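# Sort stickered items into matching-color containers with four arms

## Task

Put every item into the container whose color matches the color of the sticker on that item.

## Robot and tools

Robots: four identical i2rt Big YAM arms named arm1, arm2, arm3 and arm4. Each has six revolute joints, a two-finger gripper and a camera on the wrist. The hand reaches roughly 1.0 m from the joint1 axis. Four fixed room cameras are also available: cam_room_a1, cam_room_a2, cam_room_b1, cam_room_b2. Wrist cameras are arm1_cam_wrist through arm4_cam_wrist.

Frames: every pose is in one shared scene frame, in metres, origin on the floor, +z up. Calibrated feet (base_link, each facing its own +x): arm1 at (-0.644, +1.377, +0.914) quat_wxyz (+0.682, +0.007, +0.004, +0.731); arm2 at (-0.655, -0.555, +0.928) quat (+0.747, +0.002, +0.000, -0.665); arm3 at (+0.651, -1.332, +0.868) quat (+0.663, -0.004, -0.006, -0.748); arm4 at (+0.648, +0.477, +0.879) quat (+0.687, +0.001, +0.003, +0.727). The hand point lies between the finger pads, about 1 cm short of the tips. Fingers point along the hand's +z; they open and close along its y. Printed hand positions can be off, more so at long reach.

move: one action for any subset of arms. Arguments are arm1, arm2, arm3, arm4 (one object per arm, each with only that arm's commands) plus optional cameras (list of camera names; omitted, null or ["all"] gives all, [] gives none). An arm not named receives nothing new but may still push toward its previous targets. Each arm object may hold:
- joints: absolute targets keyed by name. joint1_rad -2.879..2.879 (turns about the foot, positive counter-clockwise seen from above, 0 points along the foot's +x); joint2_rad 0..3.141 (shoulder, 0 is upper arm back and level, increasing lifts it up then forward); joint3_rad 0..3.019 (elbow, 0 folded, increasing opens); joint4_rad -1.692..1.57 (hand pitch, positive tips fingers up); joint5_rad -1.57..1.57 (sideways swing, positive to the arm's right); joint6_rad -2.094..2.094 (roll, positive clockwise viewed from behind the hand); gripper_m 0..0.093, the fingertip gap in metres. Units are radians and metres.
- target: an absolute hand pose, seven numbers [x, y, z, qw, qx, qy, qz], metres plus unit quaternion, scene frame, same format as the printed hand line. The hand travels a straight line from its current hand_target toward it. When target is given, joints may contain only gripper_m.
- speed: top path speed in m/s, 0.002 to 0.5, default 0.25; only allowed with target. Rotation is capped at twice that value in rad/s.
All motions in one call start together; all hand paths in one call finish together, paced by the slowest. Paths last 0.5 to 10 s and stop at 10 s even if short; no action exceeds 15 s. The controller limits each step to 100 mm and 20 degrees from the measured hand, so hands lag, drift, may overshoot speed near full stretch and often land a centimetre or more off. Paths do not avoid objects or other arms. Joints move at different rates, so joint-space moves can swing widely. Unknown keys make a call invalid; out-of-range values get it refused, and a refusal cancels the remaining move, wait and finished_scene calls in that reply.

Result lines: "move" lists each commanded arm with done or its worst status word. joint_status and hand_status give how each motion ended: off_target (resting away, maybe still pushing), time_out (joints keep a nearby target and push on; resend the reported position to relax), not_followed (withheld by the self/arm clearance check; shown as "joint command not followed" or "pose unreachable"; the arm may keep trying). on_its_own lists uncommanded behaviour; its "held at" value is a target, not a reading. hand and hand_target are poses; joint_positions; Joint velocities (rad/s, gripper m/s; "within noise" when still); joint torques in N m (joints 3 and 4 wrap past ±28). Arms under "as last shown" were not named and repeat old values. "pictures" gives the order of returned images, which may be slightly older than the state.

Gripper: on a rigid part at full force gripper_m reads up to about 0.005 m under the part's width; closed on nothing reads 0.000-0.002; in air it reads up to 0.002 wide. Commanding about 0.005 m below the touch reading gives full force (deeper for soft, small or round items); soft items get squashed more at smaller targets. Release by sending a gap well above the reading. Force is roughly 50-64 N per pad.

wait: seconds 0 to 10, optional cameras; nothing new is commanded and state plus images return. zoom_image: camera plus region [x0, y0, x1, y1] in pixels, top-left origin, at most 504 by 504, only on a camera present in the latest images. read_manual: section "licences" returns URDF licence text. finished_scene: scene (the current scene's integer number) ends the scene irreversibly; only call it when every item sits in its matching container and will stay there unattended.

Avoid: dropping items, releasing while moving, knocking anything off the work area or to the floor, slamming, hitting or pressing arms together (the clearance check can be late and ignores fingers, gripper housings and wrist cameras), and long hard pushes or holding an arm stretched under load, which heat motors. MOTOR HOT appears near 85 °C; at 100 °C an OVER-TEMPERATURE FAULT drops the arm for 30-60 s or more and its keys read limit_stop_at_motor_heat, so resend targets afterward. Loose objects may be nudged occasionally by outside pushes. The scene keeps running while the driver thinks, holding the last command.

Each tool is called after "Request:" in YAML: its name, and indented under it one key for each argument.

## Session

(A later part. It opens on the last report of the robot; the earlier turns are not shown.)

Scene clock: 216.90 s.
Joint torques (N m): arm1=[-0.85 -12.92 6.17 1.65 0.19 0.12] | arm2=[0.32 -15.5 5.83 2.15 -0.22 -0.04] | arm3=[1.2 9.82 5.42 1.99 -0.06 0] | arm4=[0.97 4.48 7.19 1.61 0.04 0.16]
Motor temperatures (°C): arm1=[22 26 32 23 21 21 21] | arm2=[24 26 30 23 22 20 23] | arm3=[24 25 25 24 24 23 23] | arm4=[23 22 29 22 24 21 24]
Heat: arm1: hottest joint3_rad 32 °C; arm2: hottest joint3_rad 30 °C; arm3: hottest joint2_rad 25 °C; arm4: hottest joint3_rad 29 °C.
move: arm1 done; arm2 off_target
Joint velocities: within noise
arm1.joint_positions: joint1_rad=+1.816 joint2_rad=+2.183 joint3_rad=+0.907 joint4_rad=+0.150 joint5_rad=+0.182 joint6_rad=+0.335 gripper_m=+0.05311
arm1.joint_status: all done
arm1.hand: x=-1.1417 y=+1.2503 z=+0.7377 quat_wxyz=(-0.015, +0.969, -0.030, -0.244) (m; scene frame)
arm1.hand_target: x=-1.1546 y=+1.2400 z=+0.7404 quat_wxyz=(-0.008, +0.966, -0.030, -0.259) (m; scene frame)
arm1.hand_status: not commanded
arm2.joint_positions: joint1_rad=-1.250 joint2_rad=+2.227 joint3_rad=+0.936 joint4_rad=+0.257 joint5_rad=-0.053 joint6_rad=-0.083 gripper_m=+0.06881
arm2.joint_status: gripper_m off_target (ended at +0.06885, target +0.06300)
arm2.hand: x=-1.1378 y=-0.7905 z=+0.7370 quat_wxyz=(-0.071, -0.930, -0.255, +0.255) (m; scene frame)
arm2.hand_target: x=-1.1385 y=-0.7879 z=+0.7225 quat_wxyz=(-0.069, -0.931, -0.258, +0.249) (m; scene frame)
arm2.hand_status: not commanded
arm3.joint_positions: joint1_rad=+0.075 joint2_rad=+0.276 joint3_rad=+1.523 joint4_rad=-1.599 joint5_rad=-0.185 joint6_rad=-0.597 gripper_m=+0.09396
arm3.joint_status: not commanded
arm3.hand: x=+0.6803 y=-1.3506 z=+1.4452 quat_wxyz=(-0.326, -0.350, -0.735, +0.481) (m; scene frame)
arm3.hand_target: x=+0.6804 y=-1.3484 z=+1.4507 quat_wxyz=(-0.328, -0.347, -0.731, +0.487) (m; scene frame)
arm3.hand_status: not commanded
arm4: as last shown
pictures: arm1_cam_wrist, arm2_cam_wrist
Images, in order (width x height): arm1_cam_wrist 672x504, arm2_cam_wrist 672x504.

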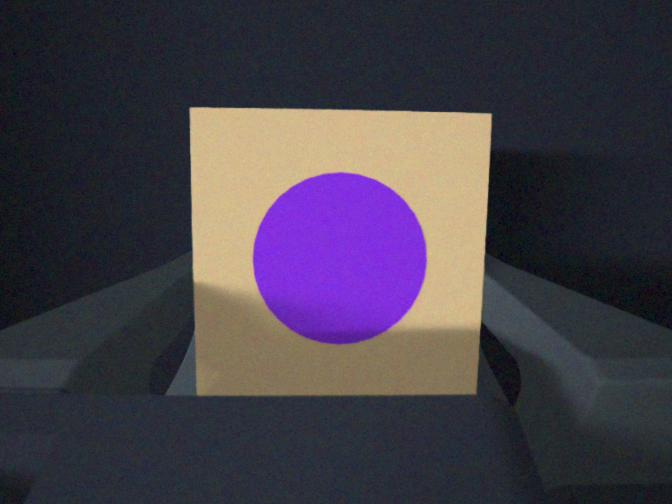

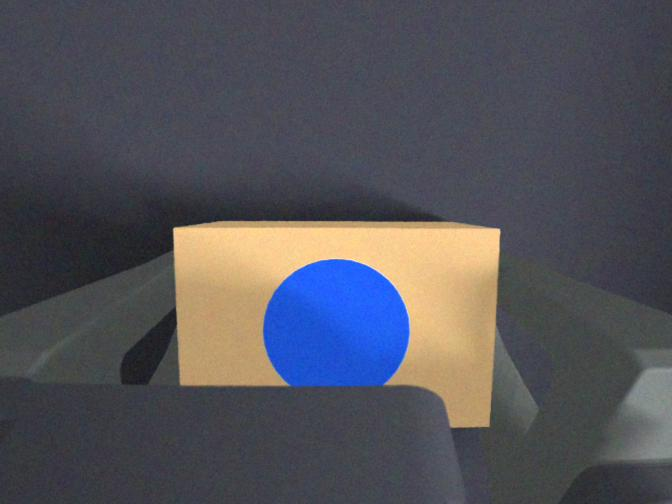

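Request:
move:
  arm1: {"joints": {"gripper_m": 0.047}}
  cameras: []

Request:
move:
  arm1: {"target": [-1.13, 1.25, 1.0, -0.0079, 0.9654, -0.0295, -0.2587], "speed": 0.2}
  arm2: {"target": [-1.12, -0.78, 1.0, 0.0692, 0.9308, 0.2581, -0.2494], "speed": 0.2}
  cameras: ["arm1_cam_wrist","arm2_cam_wrist"]

Scene clock: 232.47 s.
Joint torques (N m): arm1=[-0.62 -12.4 6.15 1.76 0.17 0.15] | arm2=[0.32 -15.56 5.85 2.13 -0.22 -0.04] | arm3=[1.26 10.11 5.39 1.96 -0.04 0] | arm4=[1.32 4.25 7.2 1.48 0.09 0.2]
Motor temperatures (°C): arm1=[22 26 31 23 21 21 22] | arm2=[24 27 28 22 22 20 23] | arm3=[24 25 25 24 24 23 23] | arm4=[23 22 29 22 24 21 24]
Heat: arm1: hottest joint3_rad 31 °C; arm2: hottest joint3_rad 28 °C; arm3: hottest joint2_rad 25 °C; arm4: hottest joint3_rad 29 °C.
move: arm1 off_target
Joint velocities: within noise
arm1.joint_positions: joint1_rad=+1.816 joint2_rad=+2.183 joint3_rad=+0.907 joint4_rad=+0.150 joint5_rad=+0.182 joint6_rad=+0.335 gripper_m=+0.05307
arm1.joint_status: gripper_m off_target (ended at +0.05307, target +0.04700)
arm1.hand: x=-1.1417 y=+1.2503 z=+0.7377 quat_wxyz=(-0.015, +0.969, -0.030, -0.244) (m; scene frame)
arm1.hand_target: x=-1.1546 y=+1.2400 z=+0.7404 quat_wxyz=(-0.008, +0.966, -0.029, -0.259) (m; scene frame)
arm1.hand_status: not commanded
arm2, arm3, arm4: as last shown
pictures: none
No camera images: "cameras" was empty.

Scene clock: 234.57 s.
Joint torques (N m): arm1=[-1.38 -10.58 13.74 0.85 0.11 0.01] | arm2=[0.15 -14.45 13.5 1.22 -0.2 -0.04] | arm3=[1.2 10.05 5.39 1.95 -0.05 -0.01] | arm4=[0.79 4.95 7.1 1.46 0.06 0.18]
Motor temperatures (°C): arm1=[22 26 31 23 21 21 22] | arm2=[24 27 28 22 22 20 23] | arm3=[24 25 25 24 24 23 23] | arm4=[23 22 29 22 24 21 24]
Heat: arm1: hottest joint3_rad 31 °C; arm2: hottest joint3_rad 28 °C; arm3: hottest joint2_rad 25 °C; arm4: hottest joint3_rad 29 °C.
move: arm1 off_target; arm2 off_target
Joint velocities: within noise
arm1.joint_positions: joint1_rad=+1.816 joint2_rad=+1.544 joint3_rad=+0.875 joint4_rad=-0.480 joint5_rad=+0.180 joint6_rad=+0.335 gripper_m=+0.05306
arm1.joint_status: not commanded
arm1.hand: x=-1.1078 y=+1.2592 z=+0.9732 quat_wxyz=(-0.018, +0.972, -0.029, -0.233) (m; scene frame)
arm1.hand_target: x=-1.1286 y=+1.2504 z=+1.0006 quat_wxyz=(-0.008, +0.965, -0.029, -0.259) (m; scene frame)
arm1.hand_status: off_target (0.036 m and 3.2 deg from the pose sent, 0.262 m and 1.9 deg at the start)
arm2.joint_positions: joint1_rad=-1.250 joint2_rad=+1.553 joint3_rad=+0.878 joint4_rad=-0.407 joint5_rad=-0.053 joint6_rad=-0.083 gripper_m=+0.06881
arm2.joint_status: not commanded
arm2.hand: x=-1.1013 y=-0.7740 z=+0.9815 quat_wxyz=(-0.067, -0.936, -0.256, +0.232) (m; scene frame)
arm2.hand_target: x=-1.1192 y=-0.7796 z=+1.0005 quat_wxyz=(-0.069, -0.931, -0.258, +0.250) (m; scene frame)
arm2.hand_status: off_target (0.027 m and 2.1 deg from the pose sent, 0.264 m and 0.7 deg at the start)
arm3: as last shown
arm4.joint_positions: joint1_rad=+2.185 joint2_rad=+0.555 joint3_rad=+1.556 joint4_rad=-1.251 joint5_rad=+0.001 joint6_rad=-0.013 gripper_m=+0.09398
arm4.joint_status: not commanded
arm4.hand: x=+0.5093 y=+0.3681 z=+1.5286 quat_wxyz=(+0.198, +0.742, +0.264, -0.583) (m; scene frame)
arm4.hand_target: x=+0.5141 y=+0.3705 z=+1.5370 quat_wxyz=(+0.207, +0.737, +0.259, -0.589) (m; scene frame)
arm4.hand_status: not commanded
pictures: arm1_cam_wrist, arm2_cam_wrist
Images, in order (width x height): arm1_cam_wrist 672x504, arm2_cam_wrist 672x504.

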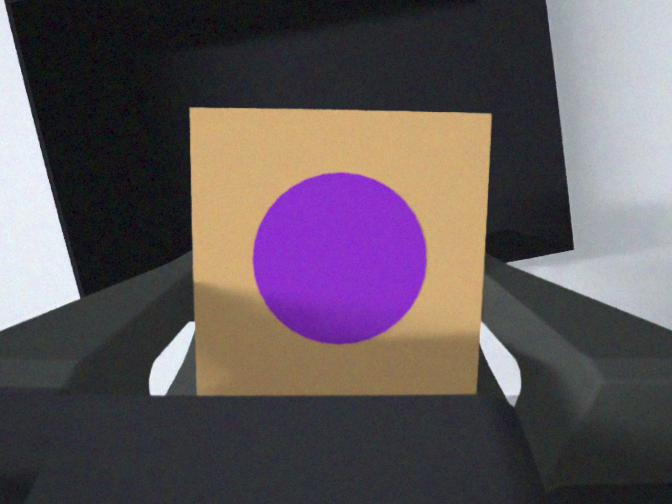

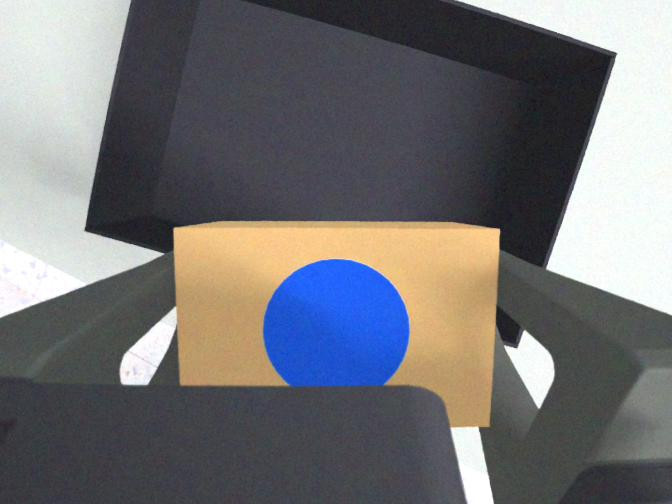

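Request:
move:
  arm1: {"joints": {"joint2_rad": 0.6, "joint3_rad": 1.35, "joint4_rad": -1.6, "joint5_rad": 0, "joint6_rad": 0}}
  arm2: {"joints": {"joint2_rad": 0.6, "joint3_rad": 1.35, "joint4_rad": -1.6, "joint5_rad": 0, "joint6_rad": 0}}
  cameras: []

Request:
move:
  arm1: {"joints": {"joint1_rad": -2.248}}
  arm2: {"joints": {"joint1_rad": 2.13}}
  cameras: ["arm1_cam_wrist","arm2_cam_wrist","cam_room_b1","cam_room_b2"]

Scene clock: 252.77 s.
Joint torques (N m): arm1=[-1.03 5.07 9.37 1.17 -0.07 -0.04] | arm2=[0.26 1.73 8.64 1.65 0.13 0.21] | arm3=[1.38 10.05 5.35 1.96 -0.05 0] | arm4=[1.32 3.96 7.13 1.51 0.04 0.15]
Motor temperatures (°C): arm1=[22 26 32 23 21 21 22] | arm2=[24 26 30 22 22 20 24] | arm3=[24 25 25 24 24 23 23] | arm4=[23 22 29 22 24 21 24]
Heat: arm1: hottest joint3_rad 32 °C; arm2: hottest joint3_rad 30 °C; arm3: hottest joint2_rad 25 °C; arm4: hottest joint3_rad 29 °C.
move: arm1 done; arm2 done
Joint velocities: within noise
arm1.joint_positions: joint1_rad=+1.816 joint2_rad=+0.591 joint3_rad=+1.345 joint4_rad=-1.592 joint5_rad=+0.002 joint6_rad=+0.008 gripper_m=+0.05305
arm1.joint_status: all done
arm1.hand: x=-0.8156 y=+1.3186 z=+1.3933 quat_wxyz=(+0.054, +0.920, +0.143, -0.361) (m; scene frame)
arm1.hand_target: x=-0.8164 y=+1.3175 z=+1.3927 quat_wxyz=(+0.053, +0.921, +0.148, -0.355) (m; scene frame)
arm1.hand_status: not commanded
arm2.joint_positions: joint1_rad=-1.250 joint2_rad=+0.594 joint3_rad=+1.359 joint4_rad=-1.588 joint5_rad=-0.003 joint6_rad=-0.014 gripper_m=+0.06881
arm2.joint_status: all done
arm2.hand: x=-0.8270 y=-0.6371 z=+1.4107 quat_wxyz=(-0.077, -0.907, -0.210, +0.356) (m; scene frame)
arm2.hand_target: x=-0.8282 y=-0.6358 z=+1.4034 quat_wxyz=(-0.074, -0.914, -0.201, +0.343) (m; scene frame)
arm2.hand_status: not commanded
arm3, arm4: as last shown
pictures: none
No camera images: "cameras" was empty.

Scene clock: 255.80 s.
Joint torques (N m): arm1=[-2.2 5.07 9.33 1.13 -0.05 -0.06] | arm2=[1.08 1.85 8.58 1.68 -0.03 0.19] | arm3=[1.38 10.05 5.37 1.94 -0.05 -0.01] | arm4=[1.08 4.37 7.28 1.55 0.07 0.16]
Motor temperatures (°C): arm1=[22 26 33 23 21 21 22] | arm2=[24 26 30 22 22 20 24] | arm3=[24 25 25 24 24 23 23] | arm4=[23 22 29 22 24 21 24]
Heat: arm1: hottest joint3_rad 33 °C; arm2: hottest joint3_rad 30 °C; arm3: hottest joint2_rad 25 °C; arm4: hottest joint3_rad 29 °C.
move: arm1 done; arm2 done
Joint velocities: within noise
arm1.joint_positions: joint1_rad=-2.241 joint2_rad=+0.591 joint3_rad=+1.345 joint4_rad=-1.592 joint5_rad=+0.001 joint6_rad=+0.006 gripper_m=+0.05302
arm1.joint_status: all done
arm1.hand: x=-0.4814 y=+1.2690 z=+1.3879 quat_wxyz=(-0.335, -0.279, -0.894, +0.106) (m; scene frame)
arm1.hand_target: x=-0.4811 y=+1.2674 z=+1.3873 quat_wxyz=(-0.329, -0.280, -0.896, +0.107) (m; scene frame)
arm1.hand_status: not commanded
arm2.joint_positions: joint1_rad=+2.124 joint2_rad=+0.594 joint3_rad=+1.359 joint4_rad=-1.588 joint5_rad=+0.000 joint6_rad=-0.013 gripper_m=+0.06886
arm2.joint_status: all done
arm2.hand: x=-0.5077 y=-0.4399 z=+1.4119 quat_wxyz=(-0.347, +0.311, -0.877, -0.119) (m; scene frame)
arm2.hand_target: x=-0.5079 y=-0.4387 z=+1.4046 quat_wxyz=(-0.334, +0.310, -0.882, -0.118) (m; scene frame)
arm2.hand_status: not commanded
arm3, arm4: as last shown
pictures: arm1_cam_wrist, arm2_cam_wrist, cam_room_b1, cam_room_b2
Images, in order (width x height): arm1_cam_wrist 672x504, arm2_cam_wrist 672x504, cam_room_b1 672x504, cam_room_b2 672x504.

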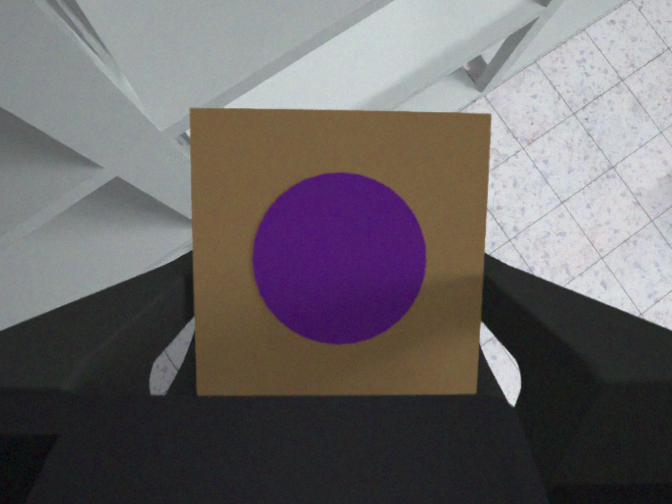

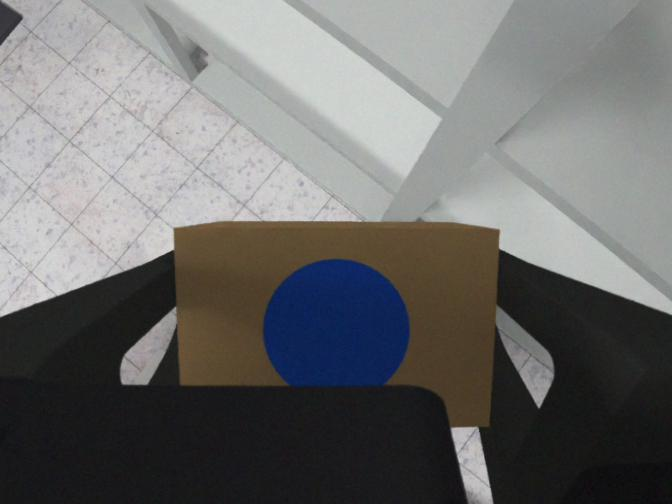

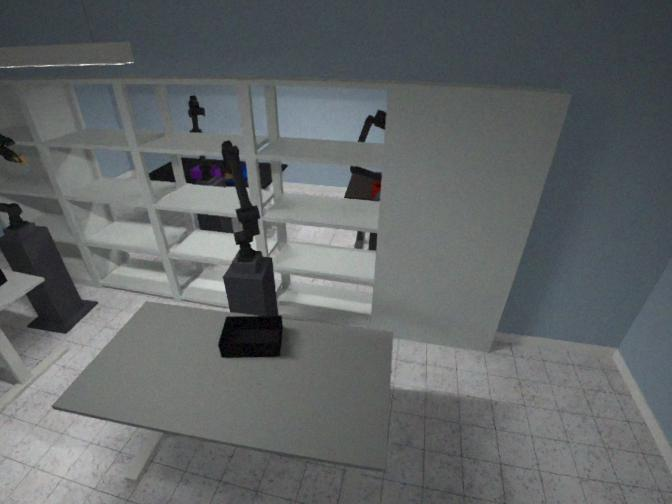

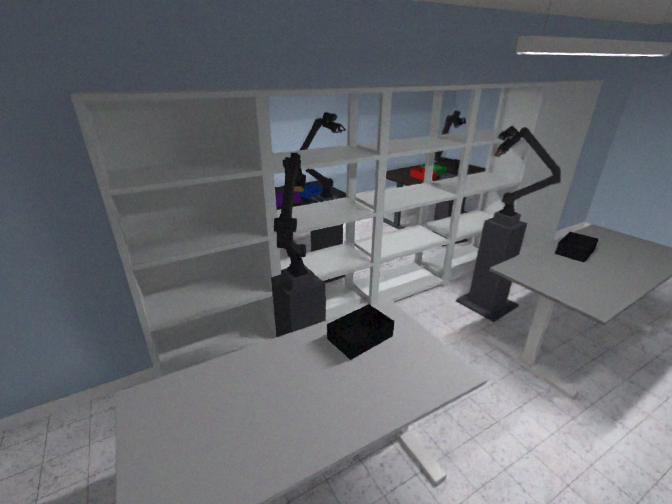

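Request:
move:
  arm1: {"target": [-0.34, 1.166, 1.13, 0.2469, 0.2888, 0.9217, -0.0774]}
  arm2: {"target": [-0.366, -0.323, 1.13, -0.2442, 0.3201, -0.9113, -0.0858]}
  cameras: ["arm1_cam_wrist","arm2_cam_wrist","cam_room_a1","cam_room_a2"]

Scene clock: 262.40 s.
Joint torques (N m): arm1=[-2.55 -3.25 12.14 2.02 -0.03 -0.04] | arm2=[1.38 -7.3 11.25 2.54 0.12 0.21] | arm3=[1.38 10.11 5.35 1.96 -0.05 -0.01] | arm4=[1.14 4.48 7.13 1.47 0.05 0.18]
Motor temperatures (°C): arm1=[22 26 33 23 21 21 22] | arm2=[24 26 31 22 22 20 24] | arm3=[24 25 25 24 24 23 23] | arm4=[23 22 29 22 24 21 24]
Heat: arm1: hottest joint3_rad 33 °C; arm2: hottest joint3_rad 31 °C; arm3: hottest joint2_rad 25 °C; arm4: hottest joint3_rad 29 °C.
move: arm1 off_target; arm2 done
Joint velocities: within noise
arm1.joint_positions: joint1_rad=-2.243 joint2_rad=+0.974 joint3_rad=+0.827 joint4_rad=-0.929 joint5_rad=-0.008 joint6_rad=+0.004 gripper_m=+0.05302
arm1.joint_status: not commanded
arm1.hand: x=-0.3439 y=+1.1733 z=+1.1183 quat_wxyz=(-0.227, -0.289, -0.927, +0.070) (m; scene frame)
arm1.hand_target: x=-0.3403 y=+1.1663 z=+1.1300 quat_wxyz=(-0.247, -0.289, -0.922, +0.078) (m; scene frame)
arm1.hand_status: off_target (0.014 m and 2.5 deg from the pose sent, 0.312 m and 11.2 deg at the start)
arm2.joint_positions: joint1_rad=+2.125 joint2_rad=+1.001 joint3_rad=+0.817 joint4_rad=-0.881 joint5_rad=+0.000 joint6_rad=-0.011 gripper_m=+0.06886
arm2.joint_status: not commanded
arm2.hand: x=-0.3658 y=-0.3264 z=+1.1308 quat_wxyz=(-0.239, +0.323, -0.912, -0.082) (m; scene frame)
arm2.hand_target: x=-0.3661 y=-0.3230 z=+1.1301 quat_wxyz=(-0.244, +0.320, -0.911, -0.086) (m; scene frame)
arm2.hand_status: done (0.004 m and 0.8 deg from the pose sent, 0.337 m and 13.1 deg at the start)
arm3, arm4: as last shown
pictures: arm1_cam_wrist, arm2_cam_wrist, cam_room_a1, cam_room_a2
Images, in order (width x height): arm1_cam_wrist 672x504, arm2_cam_wrist 672x504, cam_room_a1 672x504, cam_room_a2 672x504.

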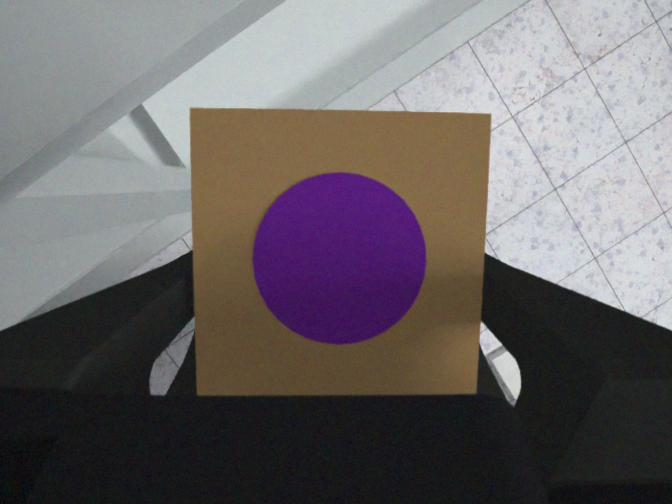

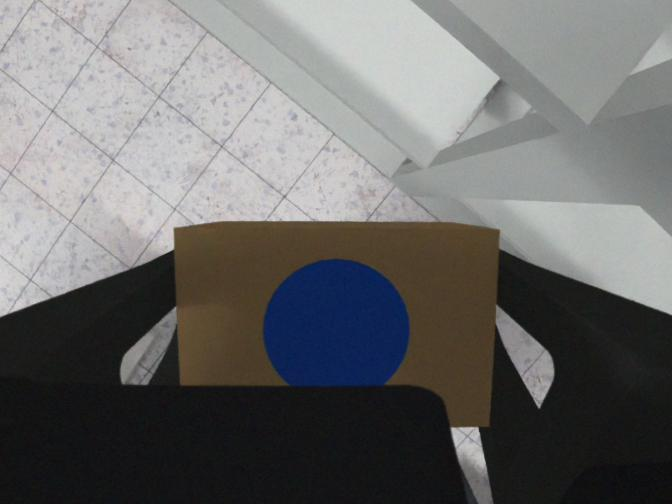

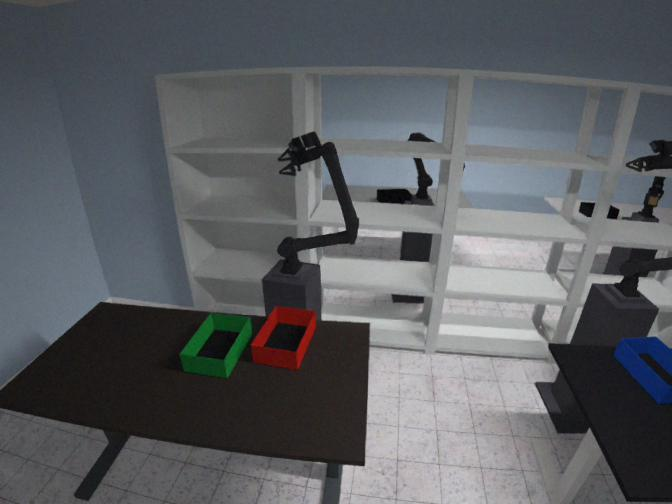

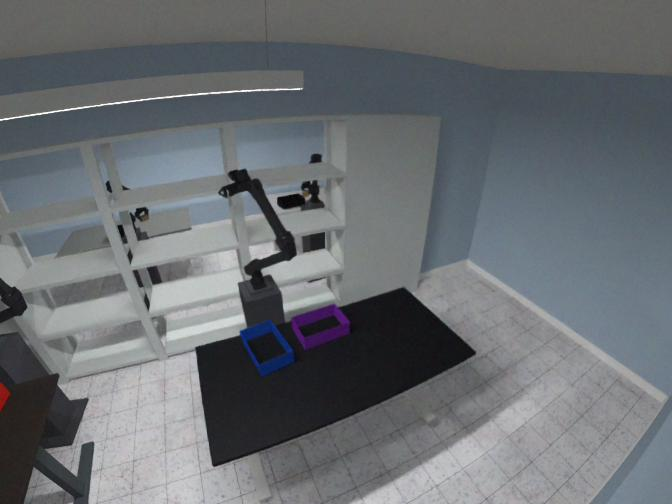

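Request:
move:
  arm1: {"target": [0.0, 0.93, 1.115, 0.2469, 0.2888, 0.9217, -0.0774], "speed": 0.2}
  arm2: {"target": [0.0, -0.03, 1.10, -0.2442, 0.3201, -0.9113, -0.0858], "speed": 0.2}
  cameras: ["arm1_cam_wrist","arm2_cam_wrist","cam_room_a1","cam_room_a2","cam_room_b1"]

Scene clock: 277.47 s.
Joint torques (N m): arm1=[-2.37 -20.07 17.66 0.7 0.1 0] | arm2=[1.2 -24.88 17.51 1.26 0.05 0.17] | arm3=[1.44 10.11 5.37 1.96 -0.06 -0.01] | arm4=[1.08 4.31 7.15 1.63 0.06 0.16]
Motor temperatures (°C): arm1=[22 25 33 23 21 21 22] | arm2=[24 26 31 22 22 20 24] | arm3=[24 25 25 24 24 23 23] | arm4=[23 22 29 22 24 21 24]
Heat: arm1: hottest joint3_rad 33 °C; arm2: hottest joint3_rad 31 °C; arm3: hottest joint2_rad 25 °C; arm4: hottest joint3_rad 29 °C.
move: arm1 off_target; arm2 off_target
Joint velocities: within noise
arm1.joint_positions: joint1_rad=-2.243 joint2_rad=+2.092 joint3_rad=+2.023 joint4_rad=-1.020 joint5_rad=-0.008 joint6_rad=+0.004 gripper_m=+0.05302
arm1.joint_status: not commanded
arm1.hand: x=-0.0113 y=+0.9437 z=+1.0835 quat_wxyz=(-0.221, -0.289, -0.929, +0.068) (m; scene frame)
arm1.hand_target: x=-0.0018 y=+0.9314 z=+1.1150 quat_wxyz=(-0.247, -0.289, -0.922, +0.078) (m; scene frame)
arm1.hand_status: off_target (0.036 m and 3.3 deg from the pose sent, 0.421 m and 2.5 deg at the start)
arm2.joint_positions: joint1_rad=+2.125 joint2_rad=+2.310 joint3_rad=+2.355 joint4_rad=-1.111 joint5_rad=+0.000 joint6_rad=-0.011 gripper_m=+0.06886
arm2.joint_status: not commanded
arm2.hand: x=-0.0071 y=-0.0413 z=+1.0976 quat_wxyz=(-0.238, +0.324, -0.912, -0.082) (m; scene frame)
arm2.hand_target: x=-0.0009 y=-0.0306 z=+1.0998 quat_wxyz=(-0.245, +0.320, -0.911, -0.086) (m; scene frame)
arm2.hand_status: off_target (0.014 m and 0.9 deg from the pose sent, 0.472 m and 0.8 deg at the start)
arm3, arm4: as last shown
pictures: arm1_cam_wrist, arm2_cam_wrist, cam_room_a1, cam_room_a2, cam_room_b1
Images, in order (width x height): arm1_cam_wrist 672x504, arm2_cam_wrist 672x504, cam_room_a1 672x504, cam_room_a2 672x504, cam_room_b1 672x504.

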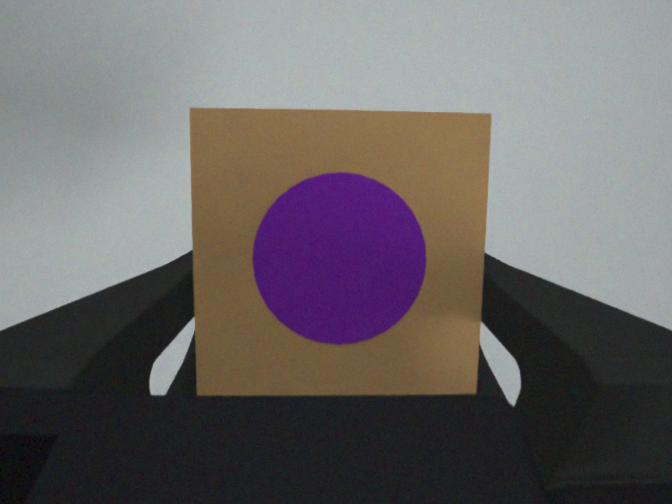

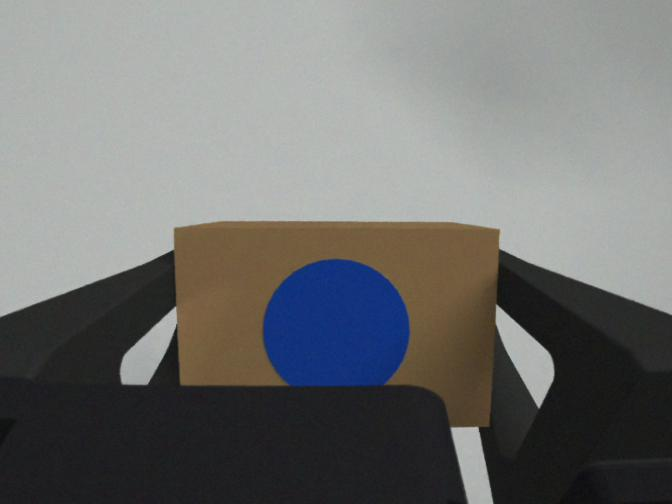

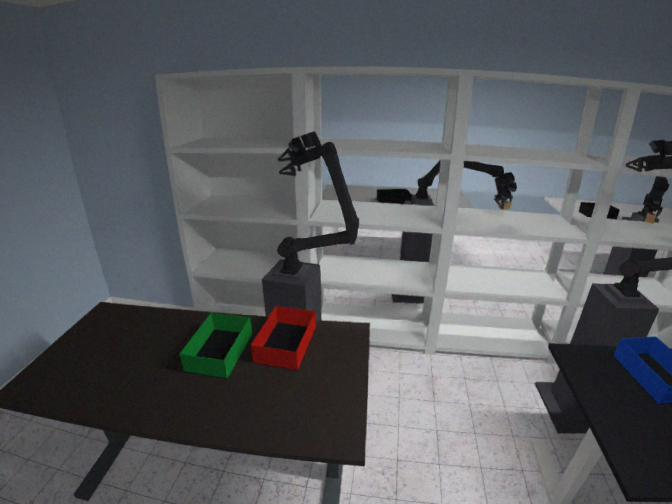

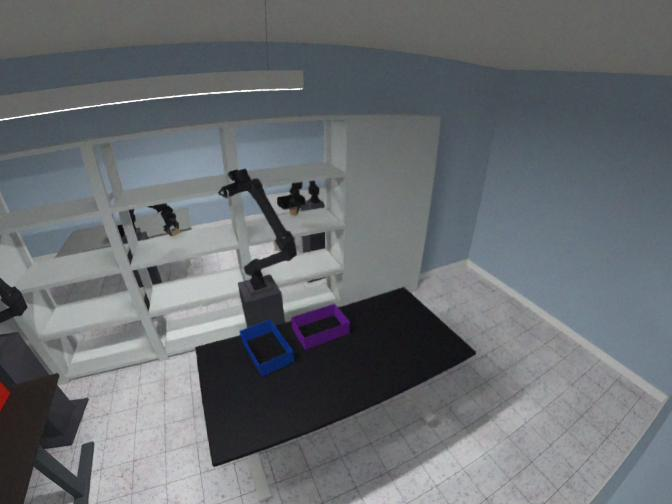

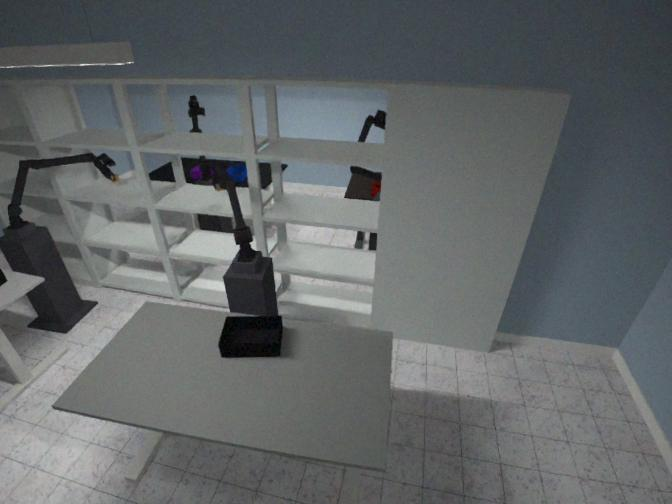

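Request:
zoom_image:
  camera: "cam_room_a1"
  region: [450, 150, 570, 240]

Request:
zoom_image:
  camera: "cam_room_a2"
  region: [260, 170, 350, 240]

Scaled by 4.200.

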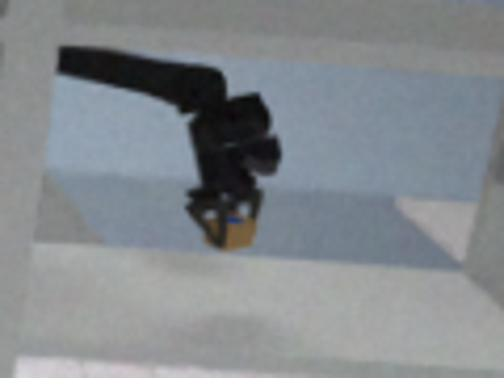

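Scaled by 5.600.

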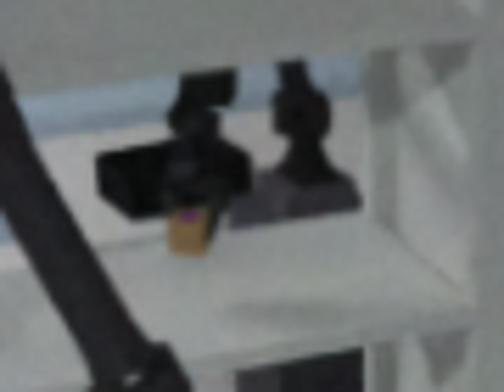

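Request:
move:
  arm1: {"target": [0.005, 0.92, 1.087, 0.2469, 0.2888, 0.9217, -0.0774], "speed": 0.1}
  arm2: {"target": [0.005, -0.022, 1.057, -0.2442, 0.3201, -0.9113, -0.0858], "speed": 0.1}
  cameras: ["cam_room_a1","cam_room_a2"]

Request:
zoom_image:
  camera: "cam_room_a1"
  region: [450, 150, 570, 240]

Request:
zoom_image:
  camera: "cam_room_a2"
  region: [260, 170, 350, 240]

Scene clock: 286.40 s.
Joint torques (N m): arm1=[-2.61 -20.31 16.59 1.65 -0.05 -0.08] | arm2=[1.49 -25.29 13.97 2.37 0.13 0.2] | arm3=[1.26 9.99 5.35 1.95 -0.05 -0.01] | arm4=[1.38 4.42 7.23 1.55 0.1 0.16]
Motor temperatures (°C): arm1=[22 26 36 23 21 21 22] | arm2=[24 26 32 22 22 20 24] | arm3=[24 25 25 24 24 23 23] | arm4=[23 22 29 22 24 21 24]
Heat: arm1: hottest joint3_rad 36 °C; arm2: hottest joint3_rad 32 °C; arm3: hottest joint2_rad 25 °C; arm4: hottest joint3_rad 29 °C.
move: arm1 off_target; arm2 off_target
Joint velocities: within noise
arm1.joint_positions: joint1_rad=-2.246 joint2_rad=+2.129 joint3_rad=+2.023 joint4_rad=-1.004 joint5_rad=-0.008 joint6_rad=+0.002 gripper_m=+0.05302
arm1.joint_status: not commanded
arm1.hand: x=-0.0089 y=+0.9391 z=+1.0577 quat_wxyz=(-0.212, -0.291, -0.931, +0.065) (m; scene frame)
arm1.hand_target: x=+0.0027 y=+0.9214 z=+1.0875 quat_wxyz=(-0.247, -0.289, -0.922, +0.078) (m; scene frame)
arm1.hand_status: off_target (0.038 m and 4.4 deg from the pose sent, 0.029 m and 3.2 deg at the start)
arm2.joint_positions: joint1_rad=+2.126 joint2_rad=+2.346 joint3_rad=+2.355 joint4_rad=-1.060 joint5_rad=+0.000 joint6_rad=-0.010 gripper_m=+0.06886
arm2.joint_status: not commanded
arm2.hand: x=+0.0019 y=-0.0334 z=+1.0745 quat_wxyz=(-0.245, +0.323, -0.910, -0.085) (m; scene frame)
arm2.hand_target: x=+0.0041 y=-0.0228 z=+1.0570 quat_wxyz=(-0.244, +0.320, -0.911, -0.086) (m; scene frame)
arm2.hand_status: off_target (0.021 m and 0.4 deg from the pose sent, 0.047 m and 0.9 deg at the start)
arm3, arm4: as last shown
pictures: cam_room_a1, cam_room_a2
Images, in order (width x height): cam_room_a1 672x504, cam_room_a2 672x504.

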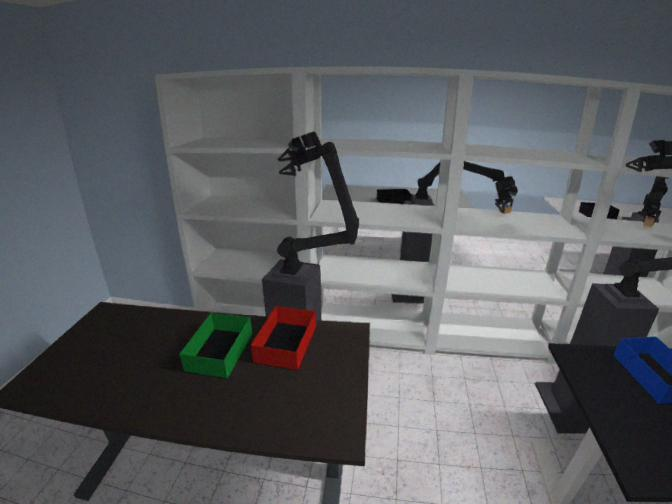

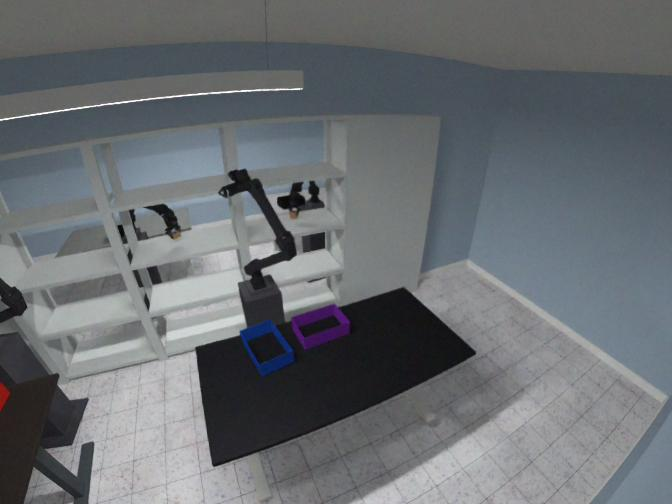

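Scaled by 4.200.

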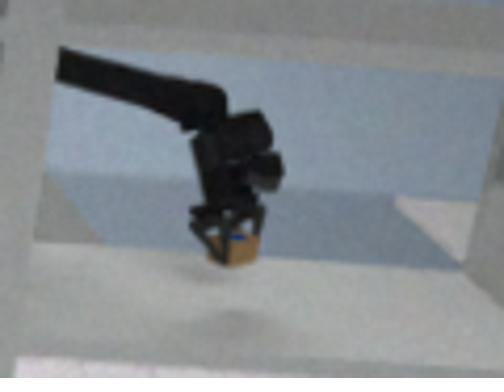

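Scaled by 5.600.

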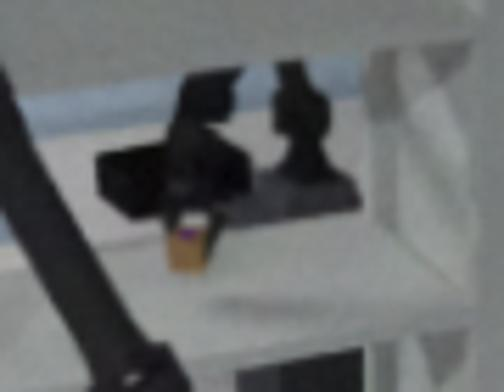

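Request:
move:
  arm1: {"target": [0.005, 0.92, 1.075, 0.2469, 0.2888, 0.9217, -0.0774], "speed": 0.08}
  arm2: {"target": [0.005, -0.022, 1.037, -0.2442, 0.3201, -0.9113, -0.0858], "speed": 0.08}
  cameras: ["cam_room_a1","cam_room_a2","arm1_cam_wrist","arm2_cam_wrist"]

Request:
zoom_image:
  camera: "cam_room_a1"
  region: [450, 150, 570, 240]

Request:
zoom_image:
  camera: "cam_room_a2"
  region: [260, 170, 350, 240]

Scene clock: 292.87 s.
Joint torques (N m): arm1=[-2.9 -19.19 14.97 1.87 -0.05 -0.02] | arm2=[1.61 -25.05 11.03 2.65 0.13 0.2] | arm3=[1.32 10.11 5.39 1.94 -0.05 -0.02] | arm4=[1.55 4.72 7.16 1.7 0.06 0.18]
Motor temperatures (°C): arm1=[22 27 37 23 21 21 22] | arm2=[24 27 33 22 22 20 24] | arm3=[24 25 25 24 24 23 23] | arm4=[23 22 30 22 24 21 24]
Heat: arm1: hottest joint3_rad 37 °C; arm2: hottest joint3_rad 33 °C; arm3: hottest joint2_rad 25 °C; arm4: hottest joint3_rad 30 °C.
move: arm1 off_target; arm2 off_target
Joint velocities: within noise
arm1.joint_positions: joint1_rad=-2.246 joint2_rad=+2.129 joint3_rad=+2.023 joint4_rad=-0.977 joint5_rad=-0.009 joint6_rad=+0.002 gripper_m=+0.05302
arm1.joint_status: not commanded
arm1.hand: x=-0.0041 y=+0.9359 z=+1.0606 quat_wxyz=(-0.224, -0.290, -0.928, +0.069) (m; scene frame)
arm1.hand_target: x=+0.0038 y=+0.9206 z=+1.0752 quat_wxyz=(-0.247, -0.289, -0.922, +0.078) (m; scene frame)
arm1.hand_status: off_target (0.023 m and 2.9 deg from the pose sent, 0.029 m and 4.4 deg at the start)
arm2.joint_positions: joint1_rad=+2.126 joint2_rad=+2.346 joint3_rad=+2.341 joint4_rad=-1.015 joint5_rad=+0.001 joint6_rad=-0.010 gripper_m=+0.06886
arm2.joint_status: not commanded
arm2.hand: x=+0.0070 y=-0.0294 z=+1.0729 quat_wxyz=(-0.258, +0.321, -0.907, -0.089) (m; scene frame)
arm2.hand_target: x=+0.0038 y=-0.0233 z=+1.0375 quat_wxyz=(-0.244, +0.320, -0.911, -0.086) (m; scene frame)
arm2.hand_status: off_target (0.037 m and 1.8 deg from the pose sent, 0.039 m and 0.4 deg at the start)
arm3.joint_positions: joint1_rad=+0.075 joint2_rad=+0.276 joint3_rad=+1.523 joint4_rad=-1.599 joint5_rad=-0.185 joint6_rad=-0.597 gripper_m=+0.09396
arm3.joint_status: not commanded
arm3.hand: x=+0.6803 y=-1.3506 z=+1.4452 quat_wxyz=(-0.326, -0.350, -0.735, +0.481) (m; scene frame)
arm3.hand_target: x=+0.6804 y=-1.3484 z=+1.4507 quat_wxyz=(-0.328, -0.347, -0.731, +0.487) (m; scene frame)
arm3.hand_status: not commanded
arm4: as last shown
pictures: arm1_cam_wrist, arm2_cam_wrist, cam_room_a1, cam_room_a2
Images, in order (width x height): arm1_cam_wrist 672x504, arm2_cam_wrist 672x504, cam_room_a1 672x504, cam_room_a2 672x504.

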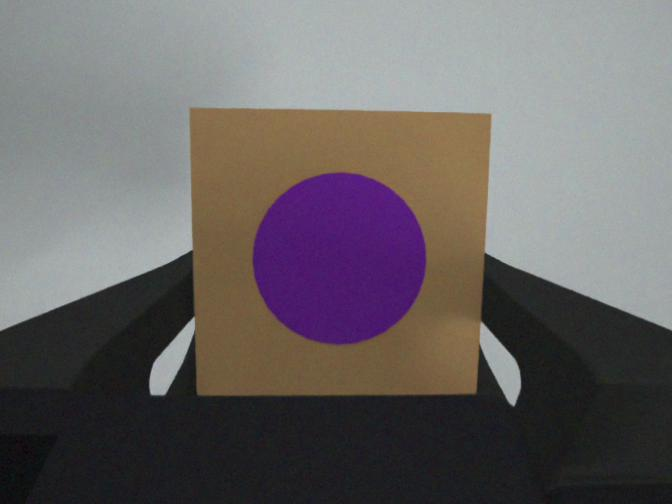

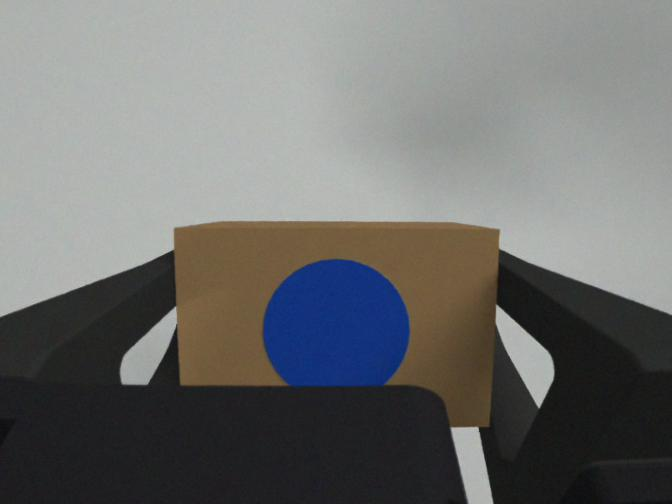

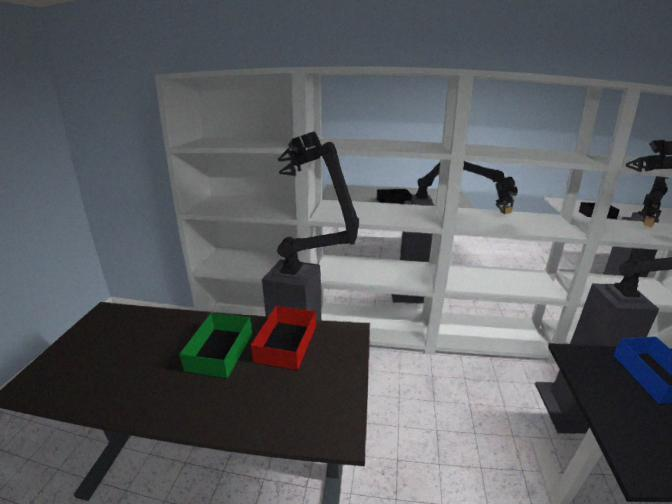

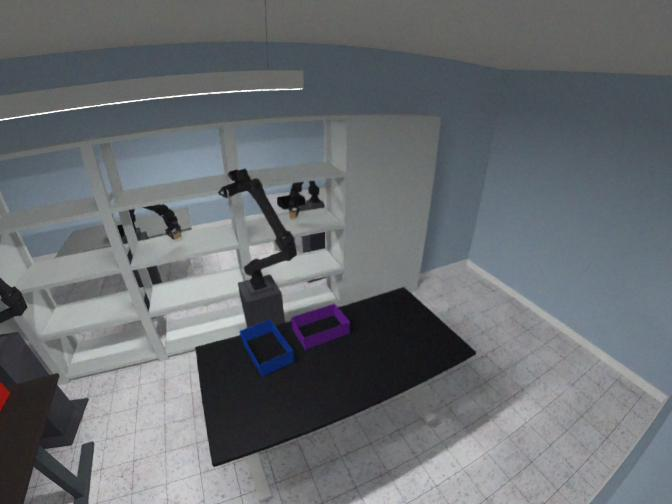

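Scaled by 4.200.

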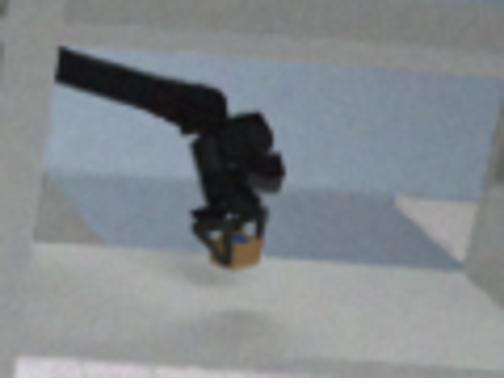

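Scaled by 5.600.

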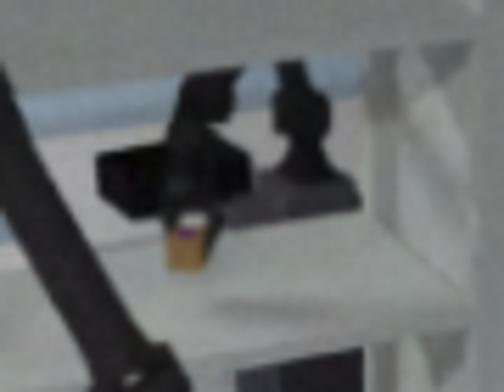

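Request:
move:
  arm1: {"target": [0.005, 0.92, 1.05, 0.2469, 0.2888, 0.9217, -0.0774], "speed": 0.08}
  arm2: {"target": [0.002, -0.025, 1.015, -0.2442, 0.3201, -0.9113, -0.0858], "speed": 0.08}
  cameras: ["cam_room_a1","cam_room_a2","arm1_cam_wrist","arm2_cam_wrist"]

Request:
zoom_image:
  camera: "cam_room_a1"
  region: [450, 150, 570, 240]

Request:
zoom_image:
  camera: "cam_room_a2"
  region: [260, 170, 350, 240]

Scene clock: 302.73 s.
Joint torques (N m): arm1=[-2.67 -20.37 11.75 1.94 0 -0.02] | arm2=[1.49 -26.05 11.06 2.55 0.11 0.19] | arm3=[1.38 10.11 5.34 1.94 -0.05 -0.01] | arm4=[1.03 4.48 7.17 1.69 0.06 0.17]
Motor temperatures (°C): arm1=[22 28 38 23 21 21 22] | arm2=[24 27 33 23 22 20 24] | arm3=[24 25 25 24 24 23 23] | arm4=[23 22 30 22 24 21 24]
Heat: arm1: hottest joint3_rad 38 °C; arm2: hottest joint3_rad 33 °C; arm3: hottest joint2_rad 25 °C; arm4: hottest joint3_rad 30 °C.
move: arm1 done; arm2 off_target
Joint velocities: within noise
arm1.joint_positions: joint1_rad=-2.246 joint2_rad=+2.143 joint3_rad=+2.014 joint4_rad=-0.921 joint5_rad=-0.009 joint6_rad=+0.002 gripper_m=+0.05302
arm1.joint_status: not commanded
arm1.hand: x=+0.0041 y=+0.9302 z=+1.0520 quat_wxyz=(-0.239, -0.288, -0.924, +0.074) (m; scene frame)
arm1.hand_target: x=+0.0047 y=+0.9201 z=+1.0501 quat_wxyz=(-0.247, -0.289, -0.922, +0.078) (m; scene frame)
arm1.hand_status: done (0.010 m and 1.0 deg from the pose sent, 0.021 m and 2.9 deg at the start)
arm2.joint_positions: joint1_rad=+2.126 joint2_rad=+2.346 joint3_rad=+2.269 joint4_rad=-0.949 joint5_rad=+0.001 joint6_rad=-0.010 gripper_m=+0.06886
arm2.joint_status: not commanded
arm2.hand: x=+0.0051 y=-0.0309 z=+1.0444 quat_wxyz=(-0.256, +0.322, -0.907, -0.088) (m; scene frame)
arm2.hand_target: x=+0.0013 y=-0.0259 z=+1.0154 quat_wxyz=(-0.244, +0.320, -0.911, -0.086) (m; scene frame)
arm2.hand_status: off_target (0.030 m and 1.4 deg from the pose sent, 0.058 m and 1.8 deg at the start)
arm3, arm4: as last shown
pictures: arm1_cam_wrist, arm2_cam_wrist, cam_room_a1, cam_room_a2
Images, in order (width x height): arm1_cam_wrist 672x504, arm2_cam_wrist 672x504, cam_room_a1 672x504, cam_room_a2 672x504.

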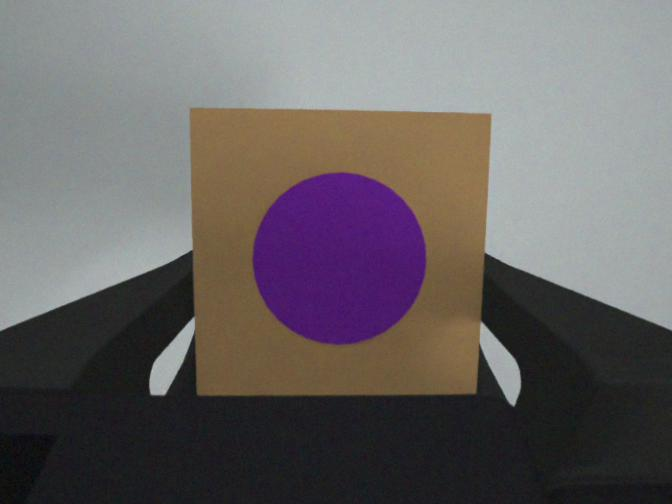

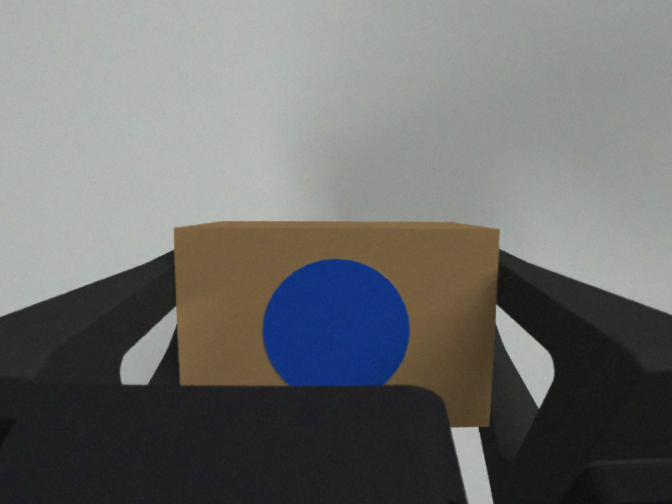

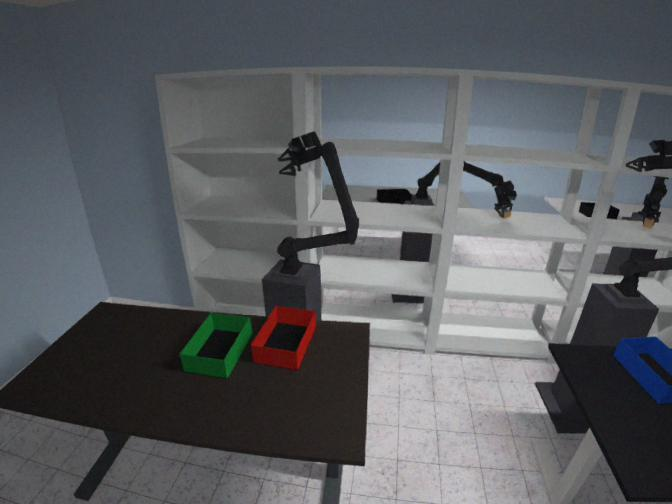

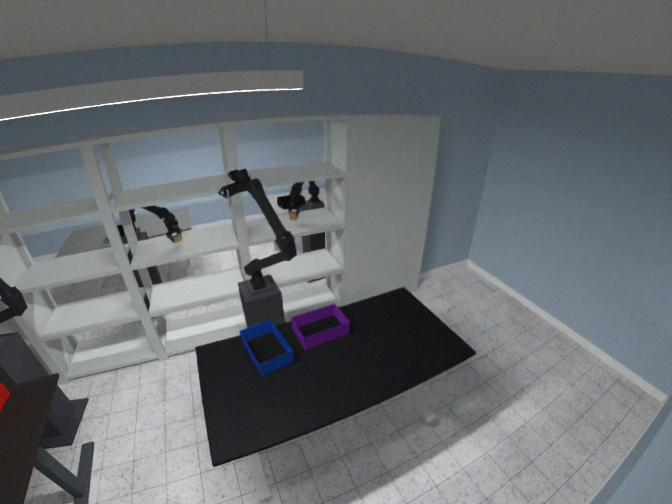

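Scaled by 4.200.

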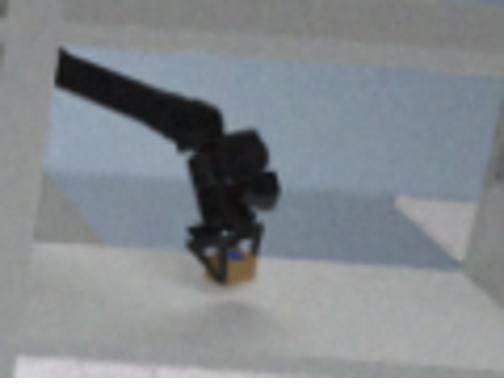

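Scaled by 5.600.

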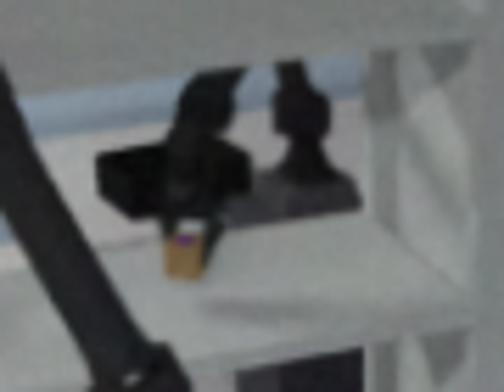

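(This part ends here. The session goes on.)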